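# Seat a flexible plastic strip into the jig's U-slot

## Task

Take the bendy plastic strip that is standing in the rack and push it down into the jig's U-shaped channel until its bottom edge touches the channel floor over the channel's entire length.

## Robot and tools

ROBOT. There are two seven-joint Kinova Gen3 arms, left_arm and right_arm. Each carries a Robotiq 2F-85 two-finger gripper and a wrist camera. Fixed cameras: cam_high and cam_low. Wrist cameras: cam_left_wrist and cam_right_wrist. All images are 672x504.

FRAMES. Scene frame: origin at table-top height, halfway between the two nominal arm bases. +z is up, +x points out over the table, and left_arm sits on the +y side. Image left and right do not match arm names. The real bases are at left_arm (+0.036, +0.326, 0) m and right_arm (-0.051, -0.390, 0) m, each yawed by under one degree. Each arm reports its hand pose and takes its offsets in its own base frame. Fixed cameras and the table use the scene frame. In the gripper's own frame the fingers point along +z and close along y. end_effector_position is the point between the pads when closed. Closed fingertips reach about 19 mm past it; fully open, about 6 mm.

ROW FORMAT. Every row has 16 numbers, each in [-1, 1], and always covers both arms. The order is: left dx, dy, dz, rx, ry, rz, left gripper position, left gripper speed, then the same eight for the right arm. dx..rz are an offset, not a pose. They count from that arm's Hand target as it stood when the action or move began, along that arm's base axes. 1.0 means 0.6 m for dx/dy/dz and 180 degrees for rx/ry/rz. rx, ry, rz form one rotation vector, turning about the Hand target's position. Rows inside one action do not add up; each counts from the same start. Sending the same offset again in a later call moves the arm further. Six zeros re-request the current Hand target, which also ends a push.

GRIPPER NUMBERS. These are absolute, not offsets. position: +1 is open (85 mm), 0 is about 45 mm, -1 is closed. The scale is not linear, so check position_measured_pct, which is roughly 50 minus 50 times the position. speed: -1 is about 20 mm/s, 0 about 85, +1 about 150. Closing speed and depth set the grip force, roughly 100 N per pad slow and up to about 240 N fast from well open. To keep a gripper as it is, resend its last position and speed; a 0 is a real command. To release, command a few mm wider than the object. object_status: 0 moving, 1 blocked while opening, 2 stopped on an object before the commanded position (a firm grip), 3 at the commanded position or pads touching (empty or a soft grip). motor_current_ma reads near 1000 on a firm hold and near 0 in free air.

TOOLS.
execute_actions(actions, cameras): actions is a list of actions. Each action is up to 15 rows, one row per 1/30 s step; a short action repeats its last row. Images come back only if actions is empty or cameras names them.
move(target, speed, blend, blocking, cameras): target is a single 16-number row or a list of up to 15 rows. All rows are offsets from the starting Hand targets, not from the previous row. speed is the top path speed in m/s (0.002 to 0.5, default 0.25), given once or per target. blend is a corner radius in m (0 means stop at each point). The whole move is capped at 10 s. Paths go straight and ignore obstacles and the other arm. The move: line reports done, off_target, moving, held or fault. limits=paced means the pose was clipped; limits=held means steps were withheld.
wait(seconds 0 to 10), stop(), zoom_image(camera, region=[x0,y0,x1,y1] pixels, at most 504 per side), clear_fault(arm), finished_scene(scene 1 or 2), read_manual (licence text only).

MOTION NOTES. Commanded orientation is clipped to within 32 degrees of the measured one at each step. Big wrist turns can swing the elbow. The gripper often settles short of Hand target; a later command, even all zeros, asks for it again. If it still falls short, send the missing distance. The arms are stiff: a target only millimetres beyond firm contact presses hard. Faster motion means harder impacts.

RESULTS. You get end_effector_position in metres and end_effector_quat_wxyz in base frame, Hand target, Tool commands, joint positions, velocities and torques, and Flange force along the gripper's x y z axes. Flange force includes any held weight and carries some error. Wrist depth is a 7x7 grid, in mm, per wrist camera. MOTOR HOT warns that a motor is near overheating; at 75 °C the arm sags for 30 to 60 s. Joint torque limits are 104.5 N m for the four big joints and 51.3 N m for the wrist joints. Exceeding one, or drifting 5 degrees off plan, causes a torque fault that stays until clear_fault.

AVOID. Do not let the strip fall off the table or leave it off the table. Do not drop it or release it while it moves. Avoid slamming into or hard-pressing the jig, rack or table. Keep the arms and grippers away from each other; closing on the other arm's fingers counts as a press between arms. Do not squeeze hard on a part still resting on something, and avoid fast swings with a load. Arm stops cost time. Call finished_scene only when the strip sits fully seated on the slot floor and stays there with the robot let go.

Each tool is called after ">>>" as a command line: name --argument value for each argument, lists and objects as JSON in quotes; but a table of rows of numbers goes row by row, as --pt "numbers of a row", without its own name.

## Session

Scene 1 done. Look at scene 2.

>>> execute_actions --actions '[]'

Scene clock: 0.00 s.
left_arm: end_effector_position=(+0.3433, -0.4736, +0.3399) position_measured_pct=0.0 object_status=3 motor_current_ma=0 end_effector_quat_wxyz=(-0.044, -0.575, +0.804, -0.146) | right_arm: end_effector_position=(+0.2629, +0.1226, +0.2670) position_measured_pct=0.0 object_status=3 motor_current_ma=0 end_effector_quat_wxyz=(+0.342, +0.728, -0.065, +0.591)
Joint positions: left_arm=[1.091 0.475 -0.435 1.198 0.363 1.25 3.465] | right_arm=[-1.368 0.738 -0.341 2.339 0.91 1.739 1.94]
Joint velocities: within noise
Joint torques (N m): no reading
Flange force (N): no reading
Wrist depth (mm): cam_left_wrist=[635 612 590 573 553 539 522 / 610 591 573 552 538 519 505 / 590 570 554 536 522 508 490 / 573 553 537 521 508 492 481 / 553 536 522 507 496 479 469 / 540 522 509 494 481 466 456 / 524 509 496 483 470 430 444] | cam_right_wrist=[1579 1662 1797 1922 2092 2326 2600 / 1594 1740 1862 1991 2181 2394 2621 / 1662 1778 1894 2105 2255 2521 2684 / 1736 1847 1973 2132 2385 2621 2652 / 916 1894 2085 2218 2420 2706 2540 / 724 837 1022 2294 2560 2684 2420 / 613 693 808 927 2663 2663 2294]
Hand target: left_arm +0.3433, -0.4736, +0.3399; -0.044, -0.575, +0.804, -0.146 | right_arm +0.2629, +0.1226, +0.2670; +0.342, +0.728, -0.065, +0.591
Tool commands: left_gripper/position=+1.0 left_gripper/speed=+1.0 right_gripper/position=+1.0 right_gripper/speed=+1.0

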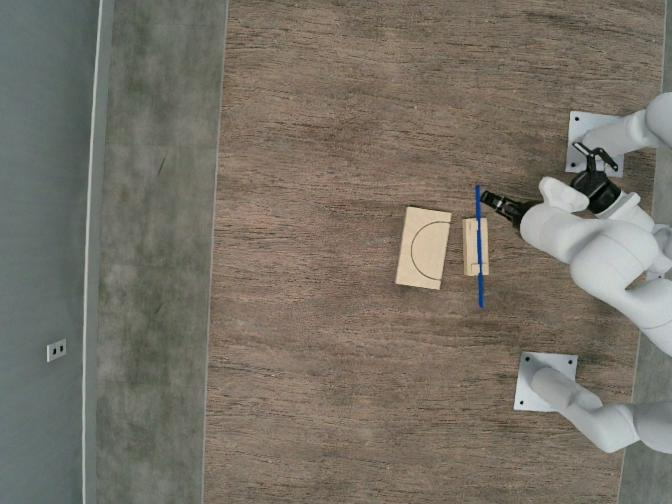

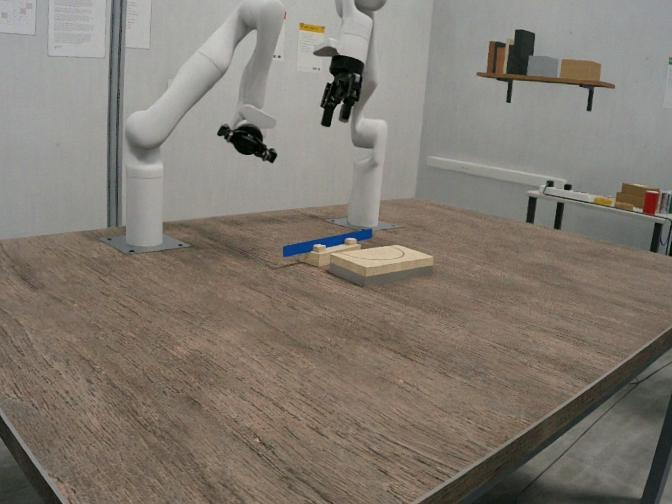

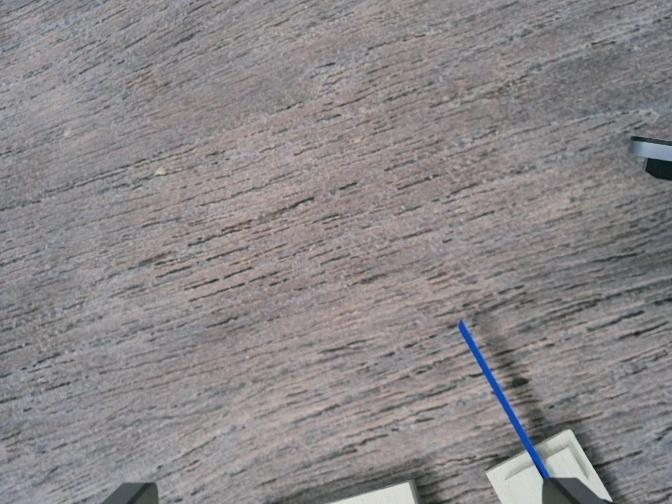

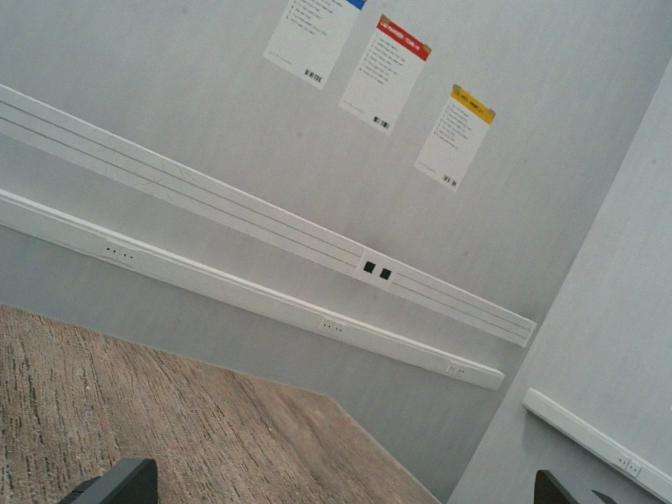

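>>> move --target '[0.078,0.198,0.05,0.0995,-0.03,-0.392,1,1,0.113,-0.146,0.098,-0.137,0.514,0.437,1,1]' --cameras '["all"]'

>>> zoom_image --camera "cam_left_wrist" --region '[150, 230, 550, 504]'

Scene clock: 11.77 s.
left_arm: end_effector_position=(+0.3901, -0.3548, +0.3699) position_measured_pct=0.0 object_status=3 motor_current_ma=0 end_effector_quat_wxyz=(+0.000, +0.001, +1.000, +0.000) | right_arm: end_effector_position=(+0.3307, +0.0350, +0.3258) position_measured_pct=0.0 object_status=3 motor_current_ma=0 end_effector_quat_wxyz=(+0.001, +0.708, +0.706, +0.001)
Joint positions: left_arm=[0.799 0.541 -0.229 0.922 0.118 1.689 2.186] | right_arm=[-1.361 0.125 1.34 1.758 -0.125 1.354 6.284]
Joint torques (N m): left_arm=[1.42 -20.44 0.22 -8.58 0.12 0.54 0.26] | right_arm=[1.63 -3.71 -0.53 -10.86 0.02 0.08 0.11]
Flange force (N): left_arm=[-5.5 -0.6 0.3] | right_arm=no reading
Wrist depth (mm): cam_left_wrist=[526 527 526 522 522 522 522 / 524 524 522 520 520 520 519 / 521 520 489 489 518 519 516 / 519 519 518 518 516 517 514 / 519 518 473 471 471 514 514 / 518 517 472 470 470 513 510 / 516 514 469 470 469 512 513] | cam_right_wrist=[478 476 474 473 473 470 430 / 478 476 474 474 471 471 470 / 478 478 475 473 472 471 470 / 476 476 474 474 472 470 471 / 478 477 474 474 471 470 470 / 477 475 475 473 471 471 469 / 477 475 474 473 471 470 467]
Hand target: left_arm +0.3901, -0.3548, +0.3699; +0.000, +0.001, +1.000, +0.000 | right_arm +0.3307, +0.0350, +0.3258; +0.001, +0.708, +0.706, +0.001
Off the commanded pose: left_arm 0.000 m, 0 deg | right_arm 0.000 m, 0 deg.
move: done

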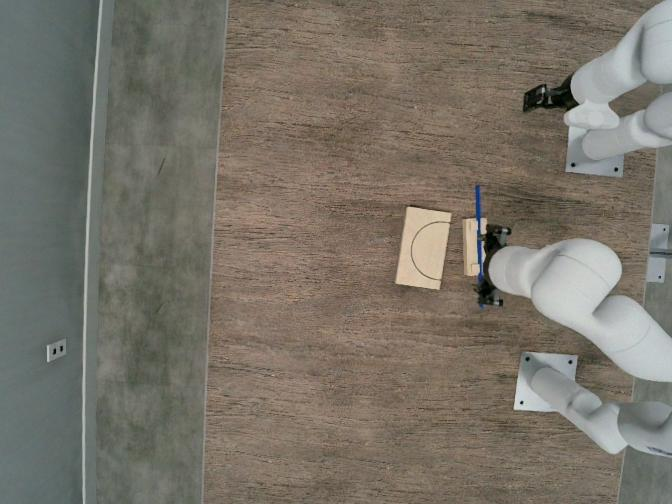

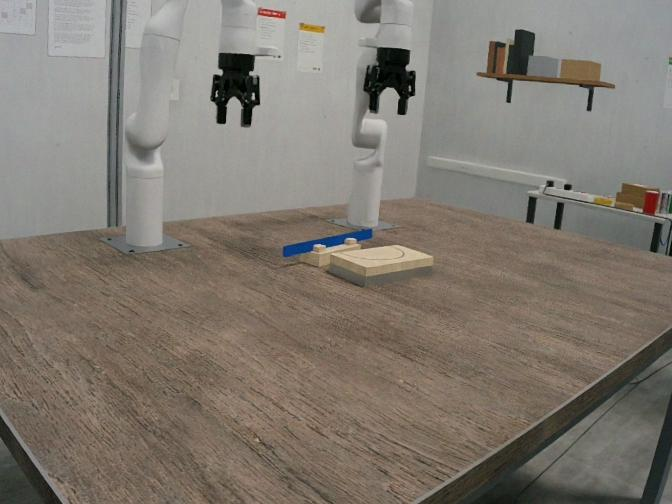

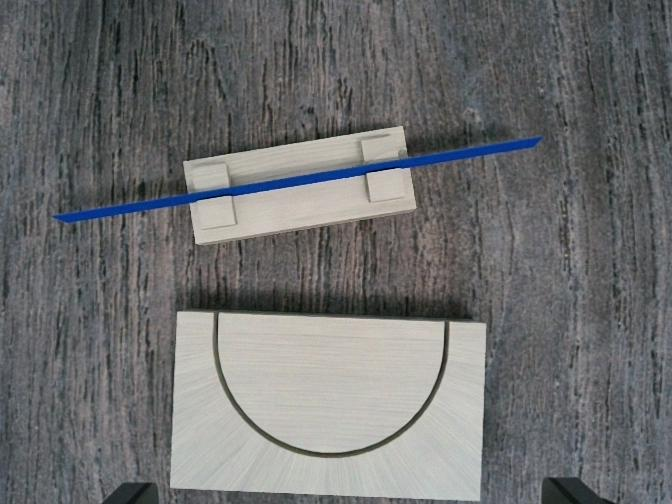

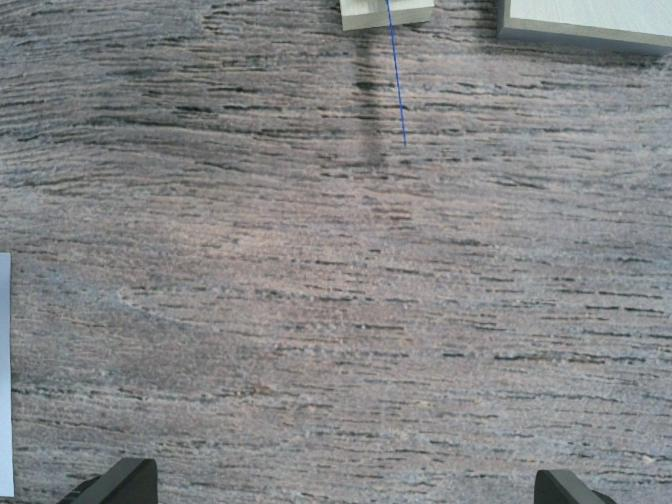

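Scaled by 1.260.

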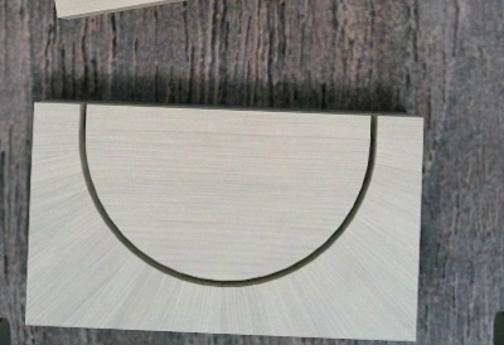

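>>> move --target '[-0.2392,0.1497,-0.3832,0,0,-0.45,-0.2,0,0.0368,0.2598,-0.3097,0,0,0.0456,-0.2,0]' --cameras '["cam_left_wrist","cam_right_wrist"]'

Scene clock: 34.13 s.
left_arm: end_effector_position=(+0.2466, -0.2650, +0.1399) position_measured_pct=60.2 object_status=3 motor_current_ma=0 end_effector_quat_wxyz=(+0.000, +0.650, +0.760, +0.000) | right_arm: end_effector_position=(+0.3528, +0.1908, +0.1399) position_measured_pct=60.2 object_status=3 motor_current_ma=0 end_effector_quat_wxyz=(+0.001, +0.656, +0.755, +0.001)
Joint positions: left_arm=[0.723 0.352 0.037 2.033 -0.018 0.756 0.927] | right_arm=[-1.191 0.588 0.936 1.933 -0.594 0.922 6.466]
Joint torques (N m): left_arm=[1.45 -14.27 1.1 -5.93 0.06 0.54 0.27] | right_arm=[1.65 -12.76 2.4 -7.99 0.03 0.12 0.09]
Flange force (N): left_arm=[1.1 4.9 4.0] | right_arm=[0.6 -12.3 -2.4]
Wrist depth (mm): cam_left_wrist=[291 291 290 290 289 288 288 / 291 290 289 288 288 287 286 / 289 289 288 287 287 287 286 / 288 287 287 286 286 286 285 / 288 287 286 286 285 285 284 / 287 287 286 285 285 284 283 / 287 285 285 285 284 284 282] | cam_right_wrist=[290 289 288 257 256 285 258 / 290 288 287 257 256 285 245 / 289 288 288 242 242 284 240 / 289 288 287 286 286 285 240 / 289 288 288 287 285 285 284 / 288 288 287 286 285 285 283 / 288 288 287 286 285 285 283]
Hand target: left_arm +0.2466, -0.2650, +0.1399; +0.000, +0.650, +0.760, +0.000 | right_arm +0.3528, +0.1908, +0.1399; +0.001, +0.656, +0.755, +0.001
Off the commanded pose: left_arm 0.000 m, 0 deg | right_arm 0.000 m, 0 deg.
move: done
Images, in order (width x height): cam_left_wrist 672x504, cam_right_wrist 672x504.

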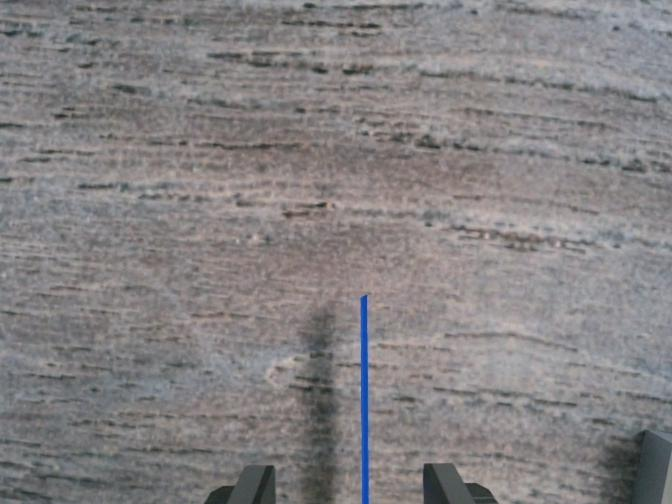

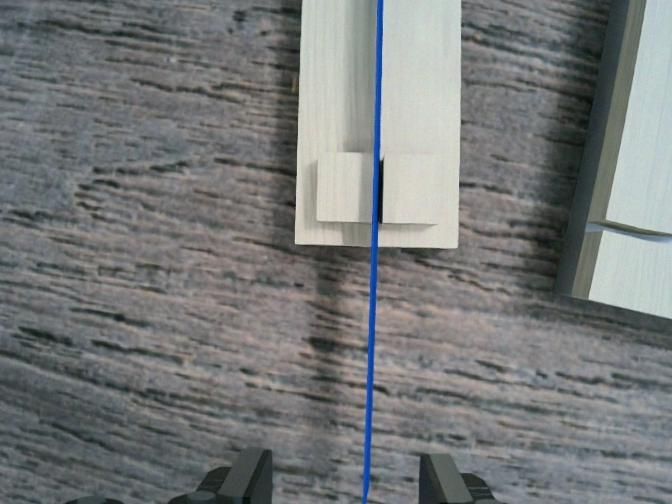

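>>> move --pt "0.0042 0.0225 0 0 0 0 -0.2 0 0.011 0.015 0 0 0 0 -0.2 0" --pt "0.0042 0.0225 -0.1173 0 0 0 -0.2 0 0.011 0.015 -0.1173 0 0 0 -0.2 0" --blend 0.005 --speed 0.15 --cameras '["cam_left_wrist","cam_right_wrist"]'

Scene clock: 42.23 s.
left_arm: end_effector_position=(+0.2492, -0.2515, +0.0696) position_measured_pct=60.2 object_status=3 motor_current_ma=0 end_effector_quat_wxyz=(+0.000, +0.650, +0.760, +0.000) | right_arm: end_effector_position=(+0.3594, +0.1998, +0.0696) position_measured_pct=60.2 object_status=3 motor_current_ma=0 end_effector_quat_wxyz=(+0.001, +0.656, +0.755, +0.001)
Joint positions: left_arm=[0.702 0.495 0.023 2.138 -0.022 0.509 0.898] | right_arm=[-1.098 0.723 0.8 1.972 -0.75 0.768 6.573]
Joint torques (N m): left_arm=[1.39 -15.08 1.12 -4.32 0.06 0.54 0.28] | right_arm=[1.6 -14.49 2.54 -6.6 0.01 0.1 0.08]
Flange force (N): left_arm=[2.4 4.1 4.8] | right_arm=[1.0 -10.0 -4.5]
Wrist depth (mm): cam_left_wrist=[220 219 218 218 217 217 216 / 219 218 218 217 217 216 216 / 218 218 217 216 216 216 215 / 217 217 217 216 216 215 215 / 217 216 216 216 215 214 214 / 216 216 215 215 214 214 214 / 216 216 215 - 214 214 213] | cam_right_wrist=[218 218 217 186 185 215 214 / 218 217 217 186 185 215 214 / 218 217 217 172 171 215 214 / 218 217 216 186 185 215 203 / 217 217 216 216 215 215 200 / 218 217 216 215 215 214 214 / 218 217 216 - 215 214 213]
Hand target: left_arm +0.2491, -0.2515, +0.0696; +0.000, +0.650, +0.760, +0.000 | right_arm +0.3594, +0.1998, +0.0696; +0.001, +0.656, +0.755, +0.001
Off the commanded pose: left_arm 0.000 m, 0 deg | right_arm 0.000 m, 0 deg.
move: done
Images, in order (width x height): cam_left_wrist 672x504, cam_right_wrist 672x504.

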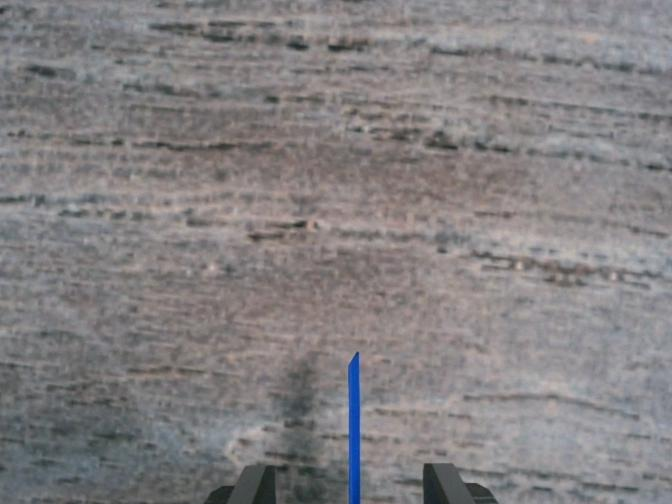

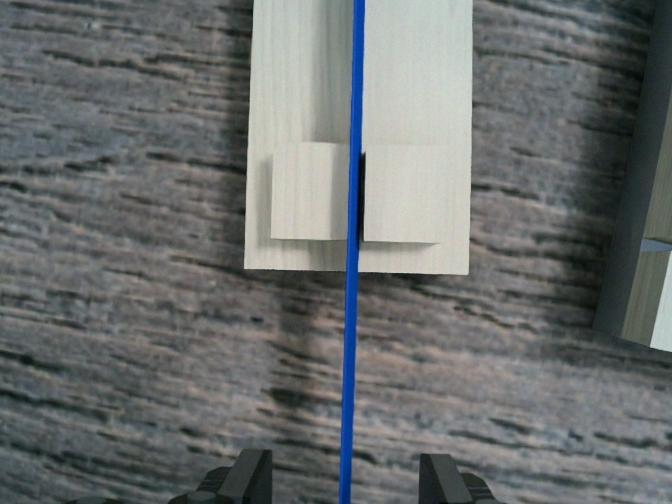

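>>> move --target '[0,0,0,0,0,0,-1,-1,0,0,0,0,0,0,-1,-1]'

>>> move --target '[0,0,0.117,0,0,0,-1,-1,0,0,0.117,0,0,0,-1,-1]' --speed 0.12 --cameras '["cam_left_wrist","cam_right_wrist","cam_high"]'

Scene clock: 46.77 s.
left_arm: end_effector_position=(+0.2491, -0.2515, +0.0696) position_measured_pct=98.7 object_status=0 motor_current_ma=770 end_effector_quat_wxyz=(+0.000, +0.650, +0.760, +0.000) | right_arm: end_effector_position=(+0.3594, +0.1998, +0.0696) position_measured_pct=98.7 object_status=0 motor_current_ma=760 end_effector_quat_wxyz=(+0.001, +0.656, +0.755, +0.001)
Joint positions: left_arm=[0.702 0.495 0.023 2.138 -0.022 0.509 0.898] | right_arm=[-1.098 0.723 0.8 1.972 -0.75 0.768 6.573]
Joint torques (N m): left_arm=[1.42 -15.13 1.18 -4.27 0.09 0.52 0.27] | right_arm=[1.59 -14.47 2.57 -6.58 0.03 0.08 0.09]
Flange force (N): left_arm=[2.2 4.3 4.9] | right_arm=[1.0 -10.0 -4.5]
Wrist depth (mm): cam_left_wrist=[219 219 218 218 217 217 216 / 219 218 218 217 217 216 216 / 218 218 217 216 216 216 215 / 217 217 217 216 215 215 215 / 217 217 216 216 215 215 214 / 216 216 215 215 215 214 213 / 216 215 215 214 214 214 213] | cam_right_wrist=[218 217 217 186 185 215 214 / 218 218 216 186 186 215 214 / 218 217 216 172 171 214 214 / 218 217 217 186 185 214 203 / 217 217 217 215 215 215 200 / 217 217 216 215 215 214 213 / 217 217 216 - 215 214 213]
Hand target: left_arm +0.2491, -0.2515, +0.0696; +0.000, +0.650, +0.760, +0.000 | right_arm +0.3594, +0.1998, +0.0696; +0.001, +0.656, +0.755, +0.001
Off the commanded pose: left_arm 0.000 m, 0 deg | right_arm 0.000 m, 0 deg.
move: done

Scene clock: 47.67 s.
left_arm: end_effector_position=(+0.2491, -0.2515, +0.1397) position_measured_pct=98.7 object_status=3 motor_current_ma=1000 end_effector_quat_wxyz=(+0.000, +0.650, +0.760, +0.000) | right_arm: end_effector_position=(+0.3594, +0.1998, +0.1397) position_measured_pct=98.7 object_status=3 motor_current_ma=960 end_effector_quat_wxyz=(+0.001, +0.656, +0.755, +0.001)
Joint positions: left_arm=[0.693 0.338 0.033 2.058 -0.016 0.746 0.892] | right_arm=[-1.187 0.607 0.929 1.901 -0.602 0.938 6.454]
Joint torques (N m): left_arm=[1.37 -13.91 1 -5.79 0.01 0.64 0.28] | right_arm=[1.74 -13.08 2.73 -7.98 0.12 0.08 0.11]
Flange force (N): left_arm=[1.1 4.9 4.2] | right_arm=[0.5 -12.3 -2.0]
Wrist depth (mm): cam_left_wrist=[291 290 290 289 288 288 287 / 290 290 289 288 288 287 286 / 289 288 288 287 287 286 285 / 288 288 287 287 286 285 284 / 287 287 286 286 285 284 284 / 286 287 285 285 284 283 283 / 286 286 285 284 284 283 282] | cam_right_wrist=[289 288 287 256 256 285 244 / 289 288 287 256 285 284 240 / 288 288 288 256 285 285 240 / 289 288 287 256 285 284 240 / 288 287 287 286 285 284 240 / 288 288 287 285 285 284 283 / 288 288 286 285 284 284 283]
Hand target: left_arm +0.2491, -0.2515, +0.1398; +0.000, +0.650, +0.760, +0.000 | right_arm +0.3594, +0.1998, +0.1398; +0.001, +0.656, +0.755, +0.001
Off the commanded pose: left_arm 0.000 m, 0 deg | right_arm 0.000 m, 0 deg.
move: done
Images, in order (width x height): cam_high 672x504, cam_left_wrist 672x504, cam_right_wrist 672x504.

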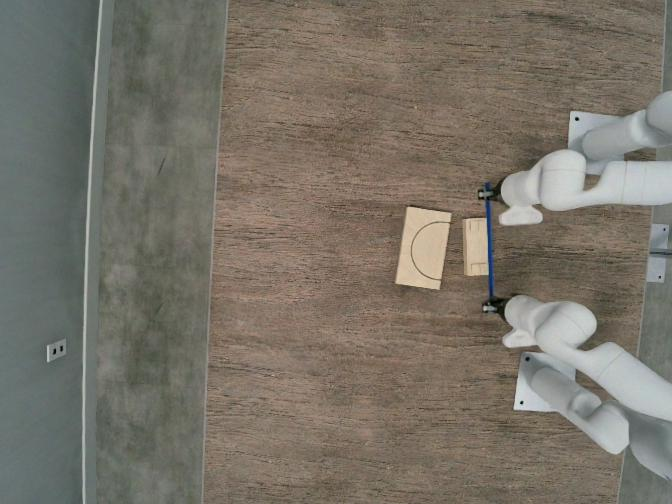

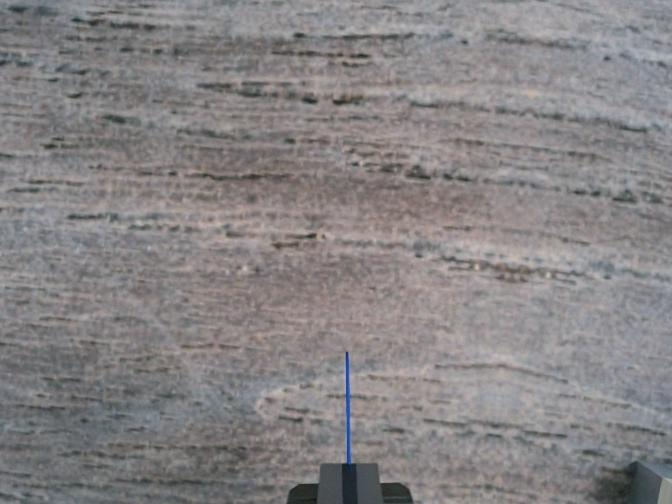

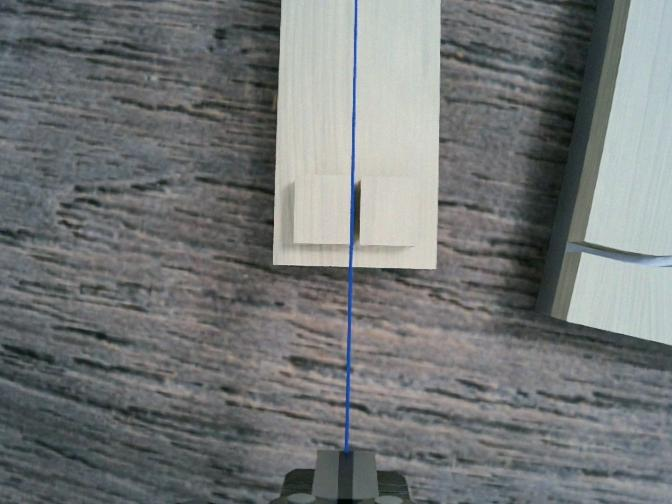

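>>> move --pt "0.0427 -0.0023 0 0 0 0.1136 -1 -1 0.021 0.0063 0 0 0 -0.148 -1 -1" --pt "0.0888 -0.0133 0 0 0 0.2272 -1 -1 0.0452 0.0303 0 0 0 -0.296 -1 -1" --pt "0.1415 -0.0312 0 0 0 0.3408 -1 -1 0.0783 0.0692 0 0 0 -0.443 -1 -1" --pt "0.2013 -0.0537 0 0 0 0.4544 -1 -1 0.1253 0.1183 0 0 0 -0.591 -1 -1" --speed 0.15 --blend 0.005 --cameras '["cam_left_wrist","cam_right_wrist"]'

Scene clock: 75.73 s.
left_arm: end_effector_position=(+0.3699, -0.2837, +0.1398) position_measured_pct=98.7 object_status=3 motor_current_ma=1000 end_effector_quat_wxyz=(+0.000, -0.006, +1.000, +0.000) | right_arm: end_effector_position=(+0.4346, +0.2708, +0.1397) position_measured_pct=98.7 object_status=3 motor_current_ma=960 end_effector_quat_wxyz=(+0.001, +0.997, -0.072, +0.000)
Joint positions: left_arm=[0.814 0.562 -0.32 1.682 0.211 0.931 1.997] | right_arm=[-1.226 1.008 1.291 1.543 -0.981 1.35 4.736]
Joint torques (N m): left_arm=[1.39 -18.69 -0.5 -6.86 0.13 0.54 0.29] | right_arm=[1.67 -17.61 6.1 -6.86 0.08 0.03 0.05]
Flange force (N): left_arm=[-4.1 1.4 3.4] | right_arm=[-11.8 5.2 0.6]
Wrist depth (mm): cam_left_wrist=[290 290 290 289 289 288 288 / 259 258 244 288 288 287 287 / 258 257 257 287 287 286 286 / 287 287 286 286 286 285 285 / 286 286 286 285 285 284 284 / 275 281 284 284 284 284 283 / 241 241 240 240 283 283 283] | cam_right_wrist=[288 288 287 286 286 284 284 / 243 243 243 242 286 284 283 / 243 243 242 242 285 285 283 / 243 243 242 241 285 284 284 / 243 242 242 242 285 284 284 / 243 242 242 241 284 284 283 / 287 286 286 285 285 284 283]
Hand target: left_arm +0.3699, -0.2837, +0.1398; +0.000, -0.006, +1.000, +0.000 | right_arm +0.4346, +0.2708, +0.1397; +0.001, +0.997, -0.072, +0.000
Off the commanded pose: left_arm 0.000 m, 0 deg | right_arm 0.000 m, 0 deg.
move: done
Images, in order (width x height): cam_left_wrist 672x504, cam_right_wrist 672x504.

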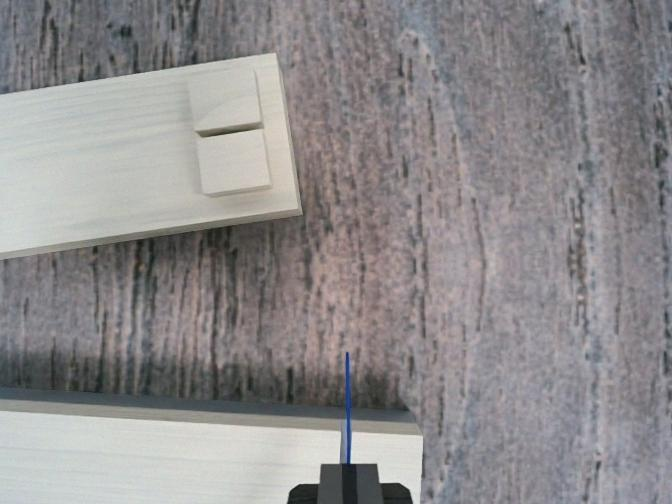

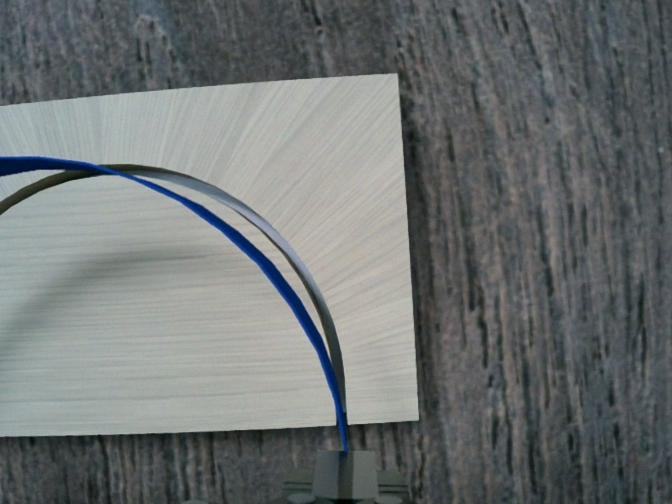

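>>> move --target '[0.0092,-0.0035,-0.0463,0,0,0,-1,-1,0.0092,0,-0.0463,0,0,0,-1,-1]' --speed 0.08 --cameras '["cam_left_wrist","cam_right_wrist"]'

Scene clock: 84.07 s.
left_arm: end_effector_position=(+0.3755, -0.2858, +0.1120) position_measured_pct=98.7 object_status=3 motor_current_ma=1000 end_effector_quat_wxyz=(+0.000, -0.006, +1.000, +0.000) | right_arm: end_effector_position=(+0.4401, +0.2708, +0.1120) position_measured_pct=98.7 object_status=3 motor_current_ma=960 end_effector_quat_wxyz=(+0.001, +0.997, -0.072, +0.000)
Joint positions: left_arm=[0.8 0.614 -0.307 1.694 0.231 0.868 1.979] | right_arm=[-1.207 1.049 1.257 1.557 -1.021 1.307 4.758]
Joint torques (N m): left_arm=[1.36 -19.22 -0.52 -6.47 0.13 0.55 0.32] | right_arm=[1.67 -18 6.22 -6.51 0.09 0.02 0.04]
Flange force (N): left_arm=[-3.8 1.5 3.6] | right_arm=[-11.5 5.0 -0.1]
Wrist depth (mm): cam_left_wrist=[262 231 230 261 261 260 260 / 231 230 216 260 260 259 259 / 230 230 229 259 259 258 258 / 260 259 259 258 258 257 257 / 259 258 258 257 257 256 256 / 247 257 257 257 256 256 256 / 213 213 213 - 218 255 255] | cam_right_wrist=[260 259 259 258 258 257 257 / 215 215 215 214 257 257 257 / 215 215 214 214 257 257 256 / 215 215 214 214 257 256 256 / 215 215 214 213 257 256 256 / 215 215 214 214 213 256 256 / 215 214 214 - 257 256 256]
Hand target: left_arm +0.3755, -0.2858, +0.1120; +0.000, -0.006, +1.000, +0.000 | right_arm +0.4401, +0.2708, +0.1120; +0.001, +0.997, -0.072, +0.000
Off the commanded pose: left_arm 0.000 m, 0 deg | right_arm 0.000 m, 0 deg.
move: done
Images, in order (width x height): cam_left_wrist 672x504, cam_right_wrist 672x504.

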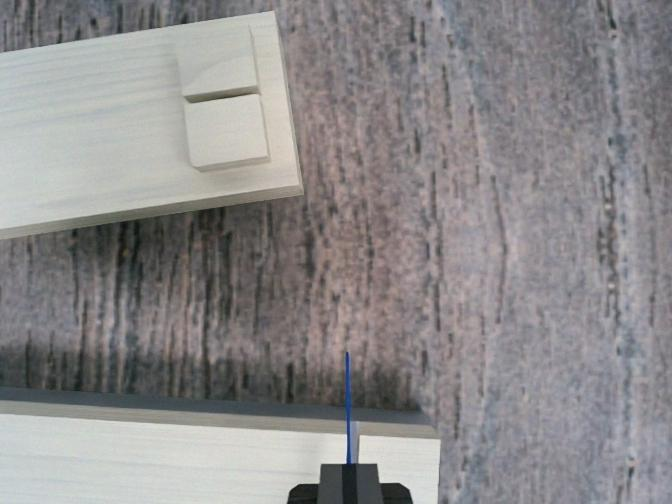

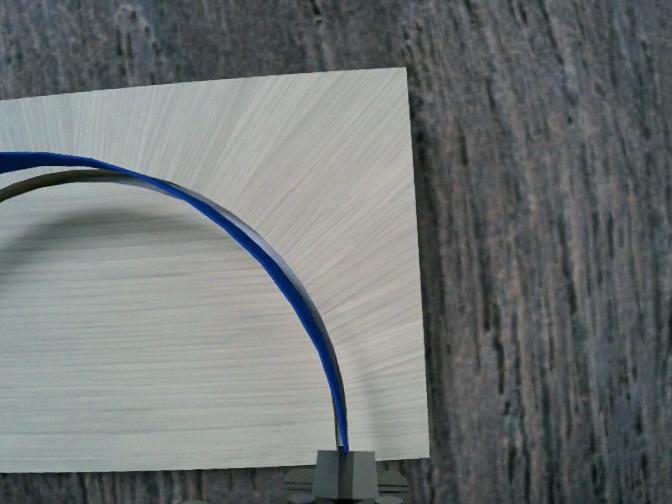

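>>> move --target '[0,0.0017,-0.025,0,0,0,-1,-1,0,0,-0.025,0,0,-0.01,-1,-1]' --speed 0.08 --cameras '["cam_left_wrist","cam_right_wrist"]'

Scene clock: 89.50 s.
left_arm: end_effector_position=(+0.3754, -0.2848, +0.0970) position_measured_pct=98.7 object_status=3 motor_current_ma=1000 end_effector_quat_wxyz=(+0.000, -0.006, +1.000, +0.000) | right_arm: end_effector_position=(+0.4401, +0.2708, +0.0970) position_measured_pct=98.7 object_status=3 motor_current_ma=960 end_effector_quat_wxyz=(+0.001, +0.996, -0.088, +0.000)
Joint positions: left_arm=[0.793 0.637 -0.3 1.712 0.242 0.828 1.968] | right_arm=[-1.205 1.072 1.246 1.571 -1.047 1.286 4.742]
Joint torques (N m): left_arm=[1.35 -19.35 -0.52 -6.23 0.11 0.55 0.33] | right_arm=[1.73 -18.12 6.29 -6.26 0.09 0.02 0.06]
Flange force (N): left_arm=[-3.7 1.6 3.7] | right_arm=[-11.2 5.1 -0.5]
Wrist depth (mm): cam_left_wrist=[216 216 215 245 245 245 244 / 216 215 201 245 245 244 243 / 215 214 214 244 243 243 243 / 244 244 244 243 243 242 242 / 244 243 243 243 242 242 241 / 232 242 242 242 241 241 241 / 198 198 198 198 217 240 240] | cam_right_wrist=[245 244 244 243 242 242 241 / 201 199 200 199 242 242 241 / 200 200 199 199 242 242 241 / 200 200 199 199 242 242 241 / 200 199 199 198 199 241 241 / 200 199 199 198 242 242 241 / 200 200 199 198 242 241 241]
Hand target: left_arm +0.3754, -0.2848, +0.0970; +0.000, -0.006, +1.000, +0.000 | right_arm +0.4401, +0.2708, +0.0970; +0.001, +0.996, -0.088, +0.000
Off the commanded pose: left_arm 0.000 m, 0 deg | right_arm 0.000 m, 0 deg.
move: done
Images, in order (width x height): cam_left_wrist 672x504, cam_right_wrist 672x504.

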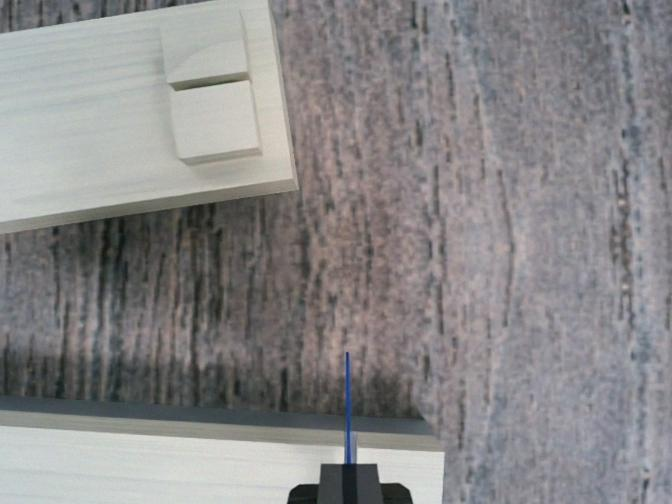

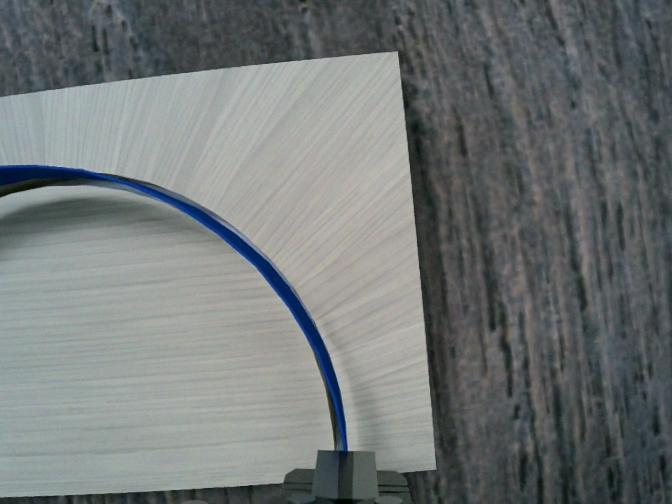

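>>> move --target '[0,0.0010,-0.0167,0,0,0,-1,-1,0,0.0015,-0.0167,0,0,0,-1,-1]' --speed 0.06 --cameras '["cam_left_wrist","cam_right_wrist"]'

>>> zoom_image --camera "cam_right_wrist" --region '[0, 120, 380, 504]'

>>> zoom_image --camera "cam_left_wrist" --region '[260, 330, 440, 500]'

Scene clock: 95.67 s.
left_arm: end_effector_position=(+0.3754, -0.2842, +0.0870) position_measured_pct=98.7 object_status=3 motor_current_ma=1000 end_effector_quat_wxyz=(+0.000, -0.006, +1.000, +0.000) | right_arm: end_effector_position=(+0.4401, +0.2717, +0.0870) position_measured_pct=98.7 object_status=3 motor_current_ma=960 end_effector_quat_wxyz=(+0.001, +0.996, -0.088, +0.000)
Joint positions: left_arm=[0.789 0.653 -0.295 1.722 0.249 0.802 1.961] | right_arm=[-1.203 1.087 1.234 1.579 -1.062 1.27 4.749]
Joint torques (N m): left_arm=[1.37 -19.48 -0.54 -6.04 0.1 0.58 0.32] | right_arm=[1.7 -18.18 6.35 -6.13 0.08 0.02 0.04]
Flange force (N): left_arm=[-3.7 1.7 3.8] | right_arm=[-11.0 5.1 -0.7]
Wrist depth (mm): cam_left_wrist=[206 205 191 235 235 235 234 / 205 205 191 235 234 234 234 / 205 204 204 234 233 233 233 / 234 234 233 233 233 232 232 / 234 234 233 232 232 232 232 / 232 232 232 232 231 231 231 / 188 188 194 198 219 230 230] | cam_right_wrist=[235 234 234 233 232 232 231 / 191 190 189 189 232 232 231 / 190 190 189 189 232 232 231 / 190 190 189 189 232 232 231 / 190 189 189 188 188 232 231 / 190 189 189 188 188 232 230 / 190 189 189 - 188 232 231]
Hand target: left_arm +0.3754, -0.2842, +0.0870; +0.000, -0.006, +1.000, +0.000 | right_arm +0.4401, +0.2717, +0.0870; +0.001, +0.996, -0.088, +0.000
Off the commanded pose: left_arm 0.000 m, 0 deg | right_arm 0.000 m, 0 deg.
move: done
Images, in order (width x height): cam_left_wrist 672x504, cam_right_wrist 672x504.

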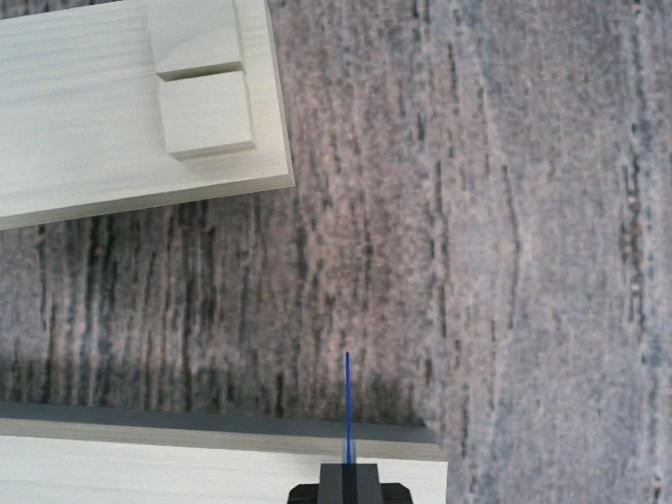

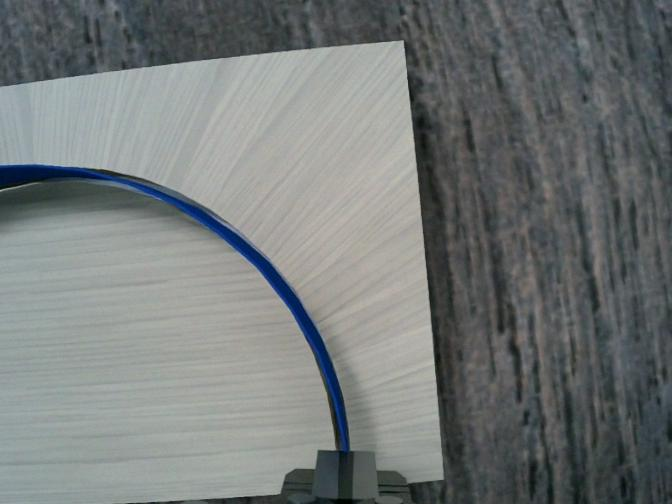

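Scaled by 1.312.

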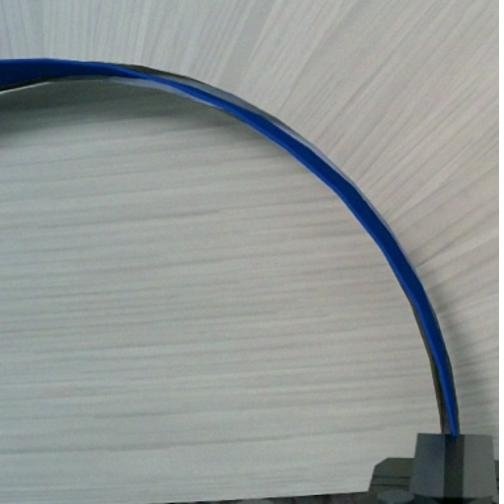

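Scaled by 2.800.

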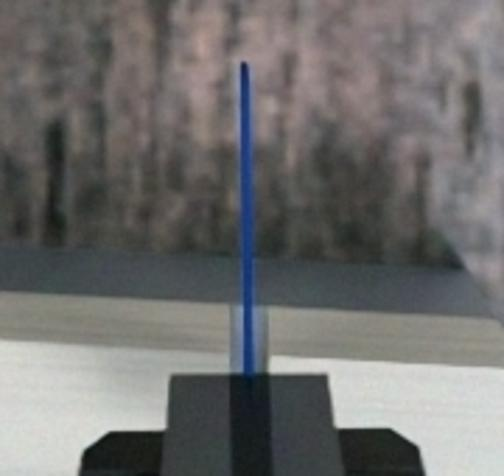

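>>> move --pt "0 0 -0.01 0 0 0 -1 -1 0 0.001 -0.01 0 0 0 -1 -1" --pt "0 0 -0.0167 0 0 0 -1 -1 0 0.001 -0.0167 0 0 0 -1 -1" --speed 0.03 --cameras '["cam_left_wrist","cam_right_wrist"]'

>>> zoom_image --camera "cam_right_wrist" --region '[0, 120, 380, 504]'

Scene clock: 99.63 s.
left_arm: end_effector_position=(+0.3754, -0.2842, +0.0770) position_measured_pct=98.7 object_status=3 motor_current_ma=1000 end_effector_quat_wxyz=(+0.000, -0.006, +1.000, +0.000) | right_arm: end_effector_position=(+0.4401, +0.2723, +0.0769) position_measured_pct=98.7 object_status=3 motor_current_ma=960 end_effector_quat_wxyz=(+0.001, +0.996, -0.088, +0.000)
Joint positions: left_arm=[0.785 0.67 -0.29 1.731 0.256 0.777 1.955] | right_arm=[-1.201 1.101 1.222 1.585 -1.077 1.254 4.756]
Joint torques (N m): left_arm=[1.4 -19.57 -0.53 -5.9 0.12 0.55 0.31] | right_arm=[1.69 -18.26 6.33 -5.96 0.1 0.04 0.06]
Flange force (N): left_arm=[-3.6 1.8 3.8] | right_arm=[-10.8 4.9 -1.0]
Wrist depth (mm): cam_left_wrist=[196 185 188 225 225 224 224 / 195 195 180 224 224 224 223 / 194 194 204 224 223 223 223 / 224 224 223 223 223 222 222 / 223 223 223 222 222 222 221 / 223 222 222 222 221 221 220 / 178 188 194 199 219 220 220] | cam_right_wrist=[225 224 223 223 223 222 221 / 180 180 179 179 179 222 221 / 180 179 179 179 179 222 221 / 180 179 179 178 178 222 221 / 180 179 179 178 178 222 221 / 179 179 179 178 178 221 221 / 180 179 179 - 178 221 221]
Hand target: left_arm +0.3754, -0.2842, +0.0769; +0.000, -0.006, +1.000, +0.000 | right_arm +0.4401, +0.2723, +0.0769; +0.001, +0.996, -0.088, +0.000
Off the commanded pose: left_arm 0.000 m, 0 deg | right_arm 0.000 m, 0 deg.
move: done
Images, in order (width x height): cam_left_wrist 672x504, cam_right_wrist 672x504.

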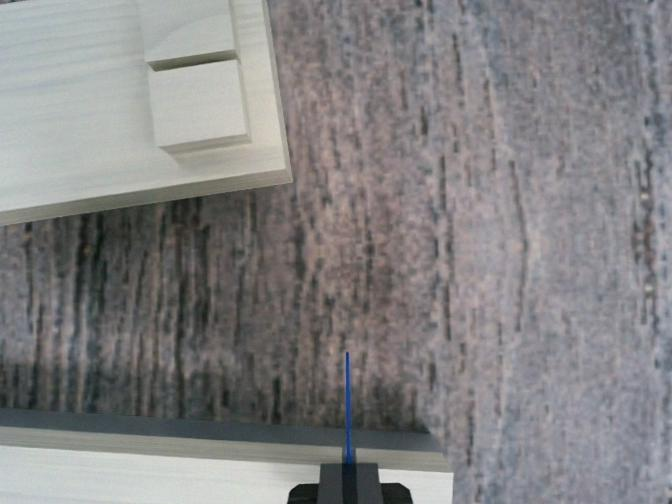

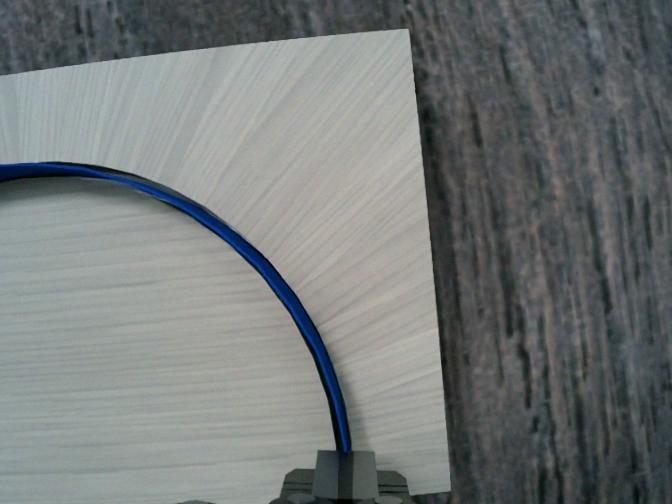

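Scaled by 1.312.

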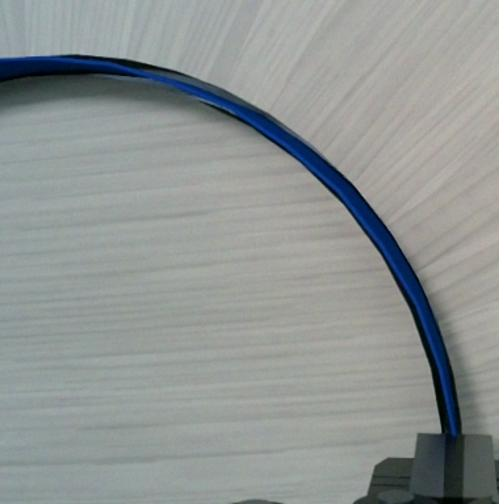

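Inserting nicely.

>>> move --pt "0 0 -0.010 0 0 0 -1 -1 0 0.0 -0.010 0 0 0 -1 -1" --pt "0 0 -0.019 0 0 0 -1 -1 0 0.0 -0.019 0 0 0 -1 -1" --speed 0.03 --cameras '["cam_left_wrist","cam_right_wrist"]'

Scene clock: 108.97 s.
left_arm: end_effector_position=(+0.3754, -0.2842, +0.0655) position_measured_pct=98.7 object_status=3 motor_current_ma=1000 end_effector_quat_wxyz=(+0.000, -0.006, +1.000, +0.000) | right_arm: end_effector_position=(+0.4401, +0.2723, +0.0655) position_measured_pct=98.7 object_status=3 motor_current_ma=960 end_effector_quat_wxyz=(+0.001, +0.996, -0.088, +0.000)
Joint positions: left_arm=[0.78 0.69 -0.283 1.74 0.264 0.749 1.948] | right_arm=[-1.197 1.117 1.209 1.594 -1.094 1.236 4.765]
Joint torques (N m): left_arm=[1.39 -19.75 -0.47 -5.78 0.13 0.57 0.32] | right_arm=[1.67 -18.33 6.39 -5.82 0.09 -0.01 0.05]
Flange force (N): left_arm=[-3.3 2.0 4.0] | right_arm=[-10.6 4.8 -1.3]
Wrist depth (mm): cam_left_wrist=[184 170 183 214 213 213 213 / 184 169 183 213 213 212 212 / 183 183 204 213 212 211 211 / 213 212 212 212 211 211 211 / 212 212 211 211 210 211 210 / 211 211 210 210 210 209 209 / 176 188 194 199 209 209 209] | cam_right_wrist=[213 213 168 168 211 211 210 / 168 168 168 167 211 210 210 / 168 168 168 167 167 210 210 / 168 168 168 167 167 210 210 / 168 168 167 167 167 210 210 / 168 168 167 167 167 210 209 / 168 168 167 167 167 210 209]
Hand target: left_arm +0.3754, -0.2842, +0.0655; +0.000, -0.006, +1.000, +0.000 | right_arm +0.4401, +0.2723, +0.0655; +0.001, +0.996, -0.088, +0.000
Off the commanded pose: left_arm 0.000 m, 0 deg | right_arm 0.000 m, 0 deg.
move: done
Images, in order (width x height): cam_left_wrist 672x504, cam_right_wrist 672x504.

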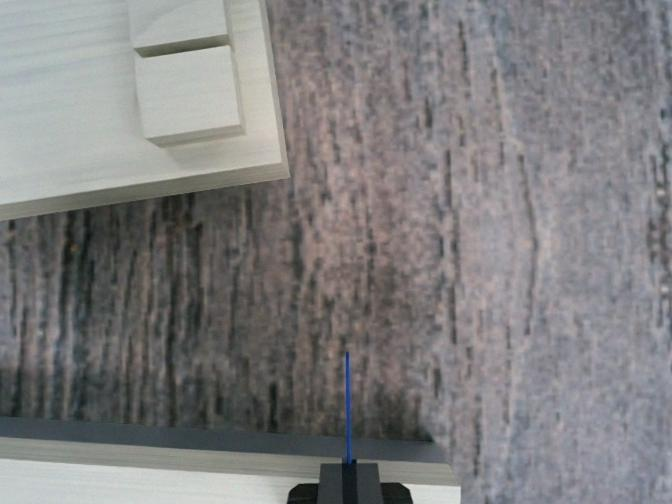

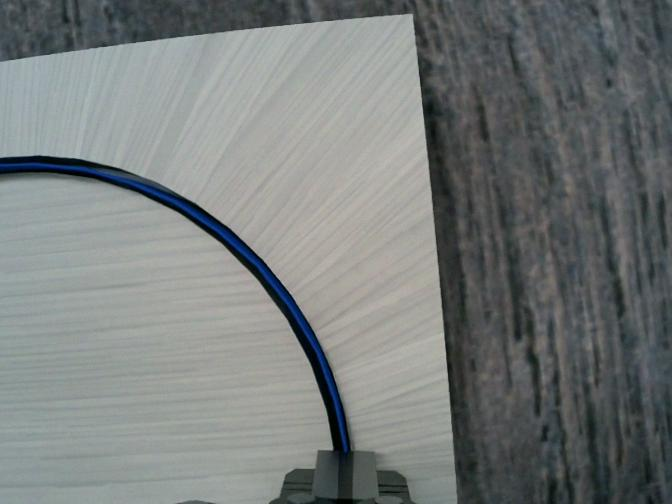

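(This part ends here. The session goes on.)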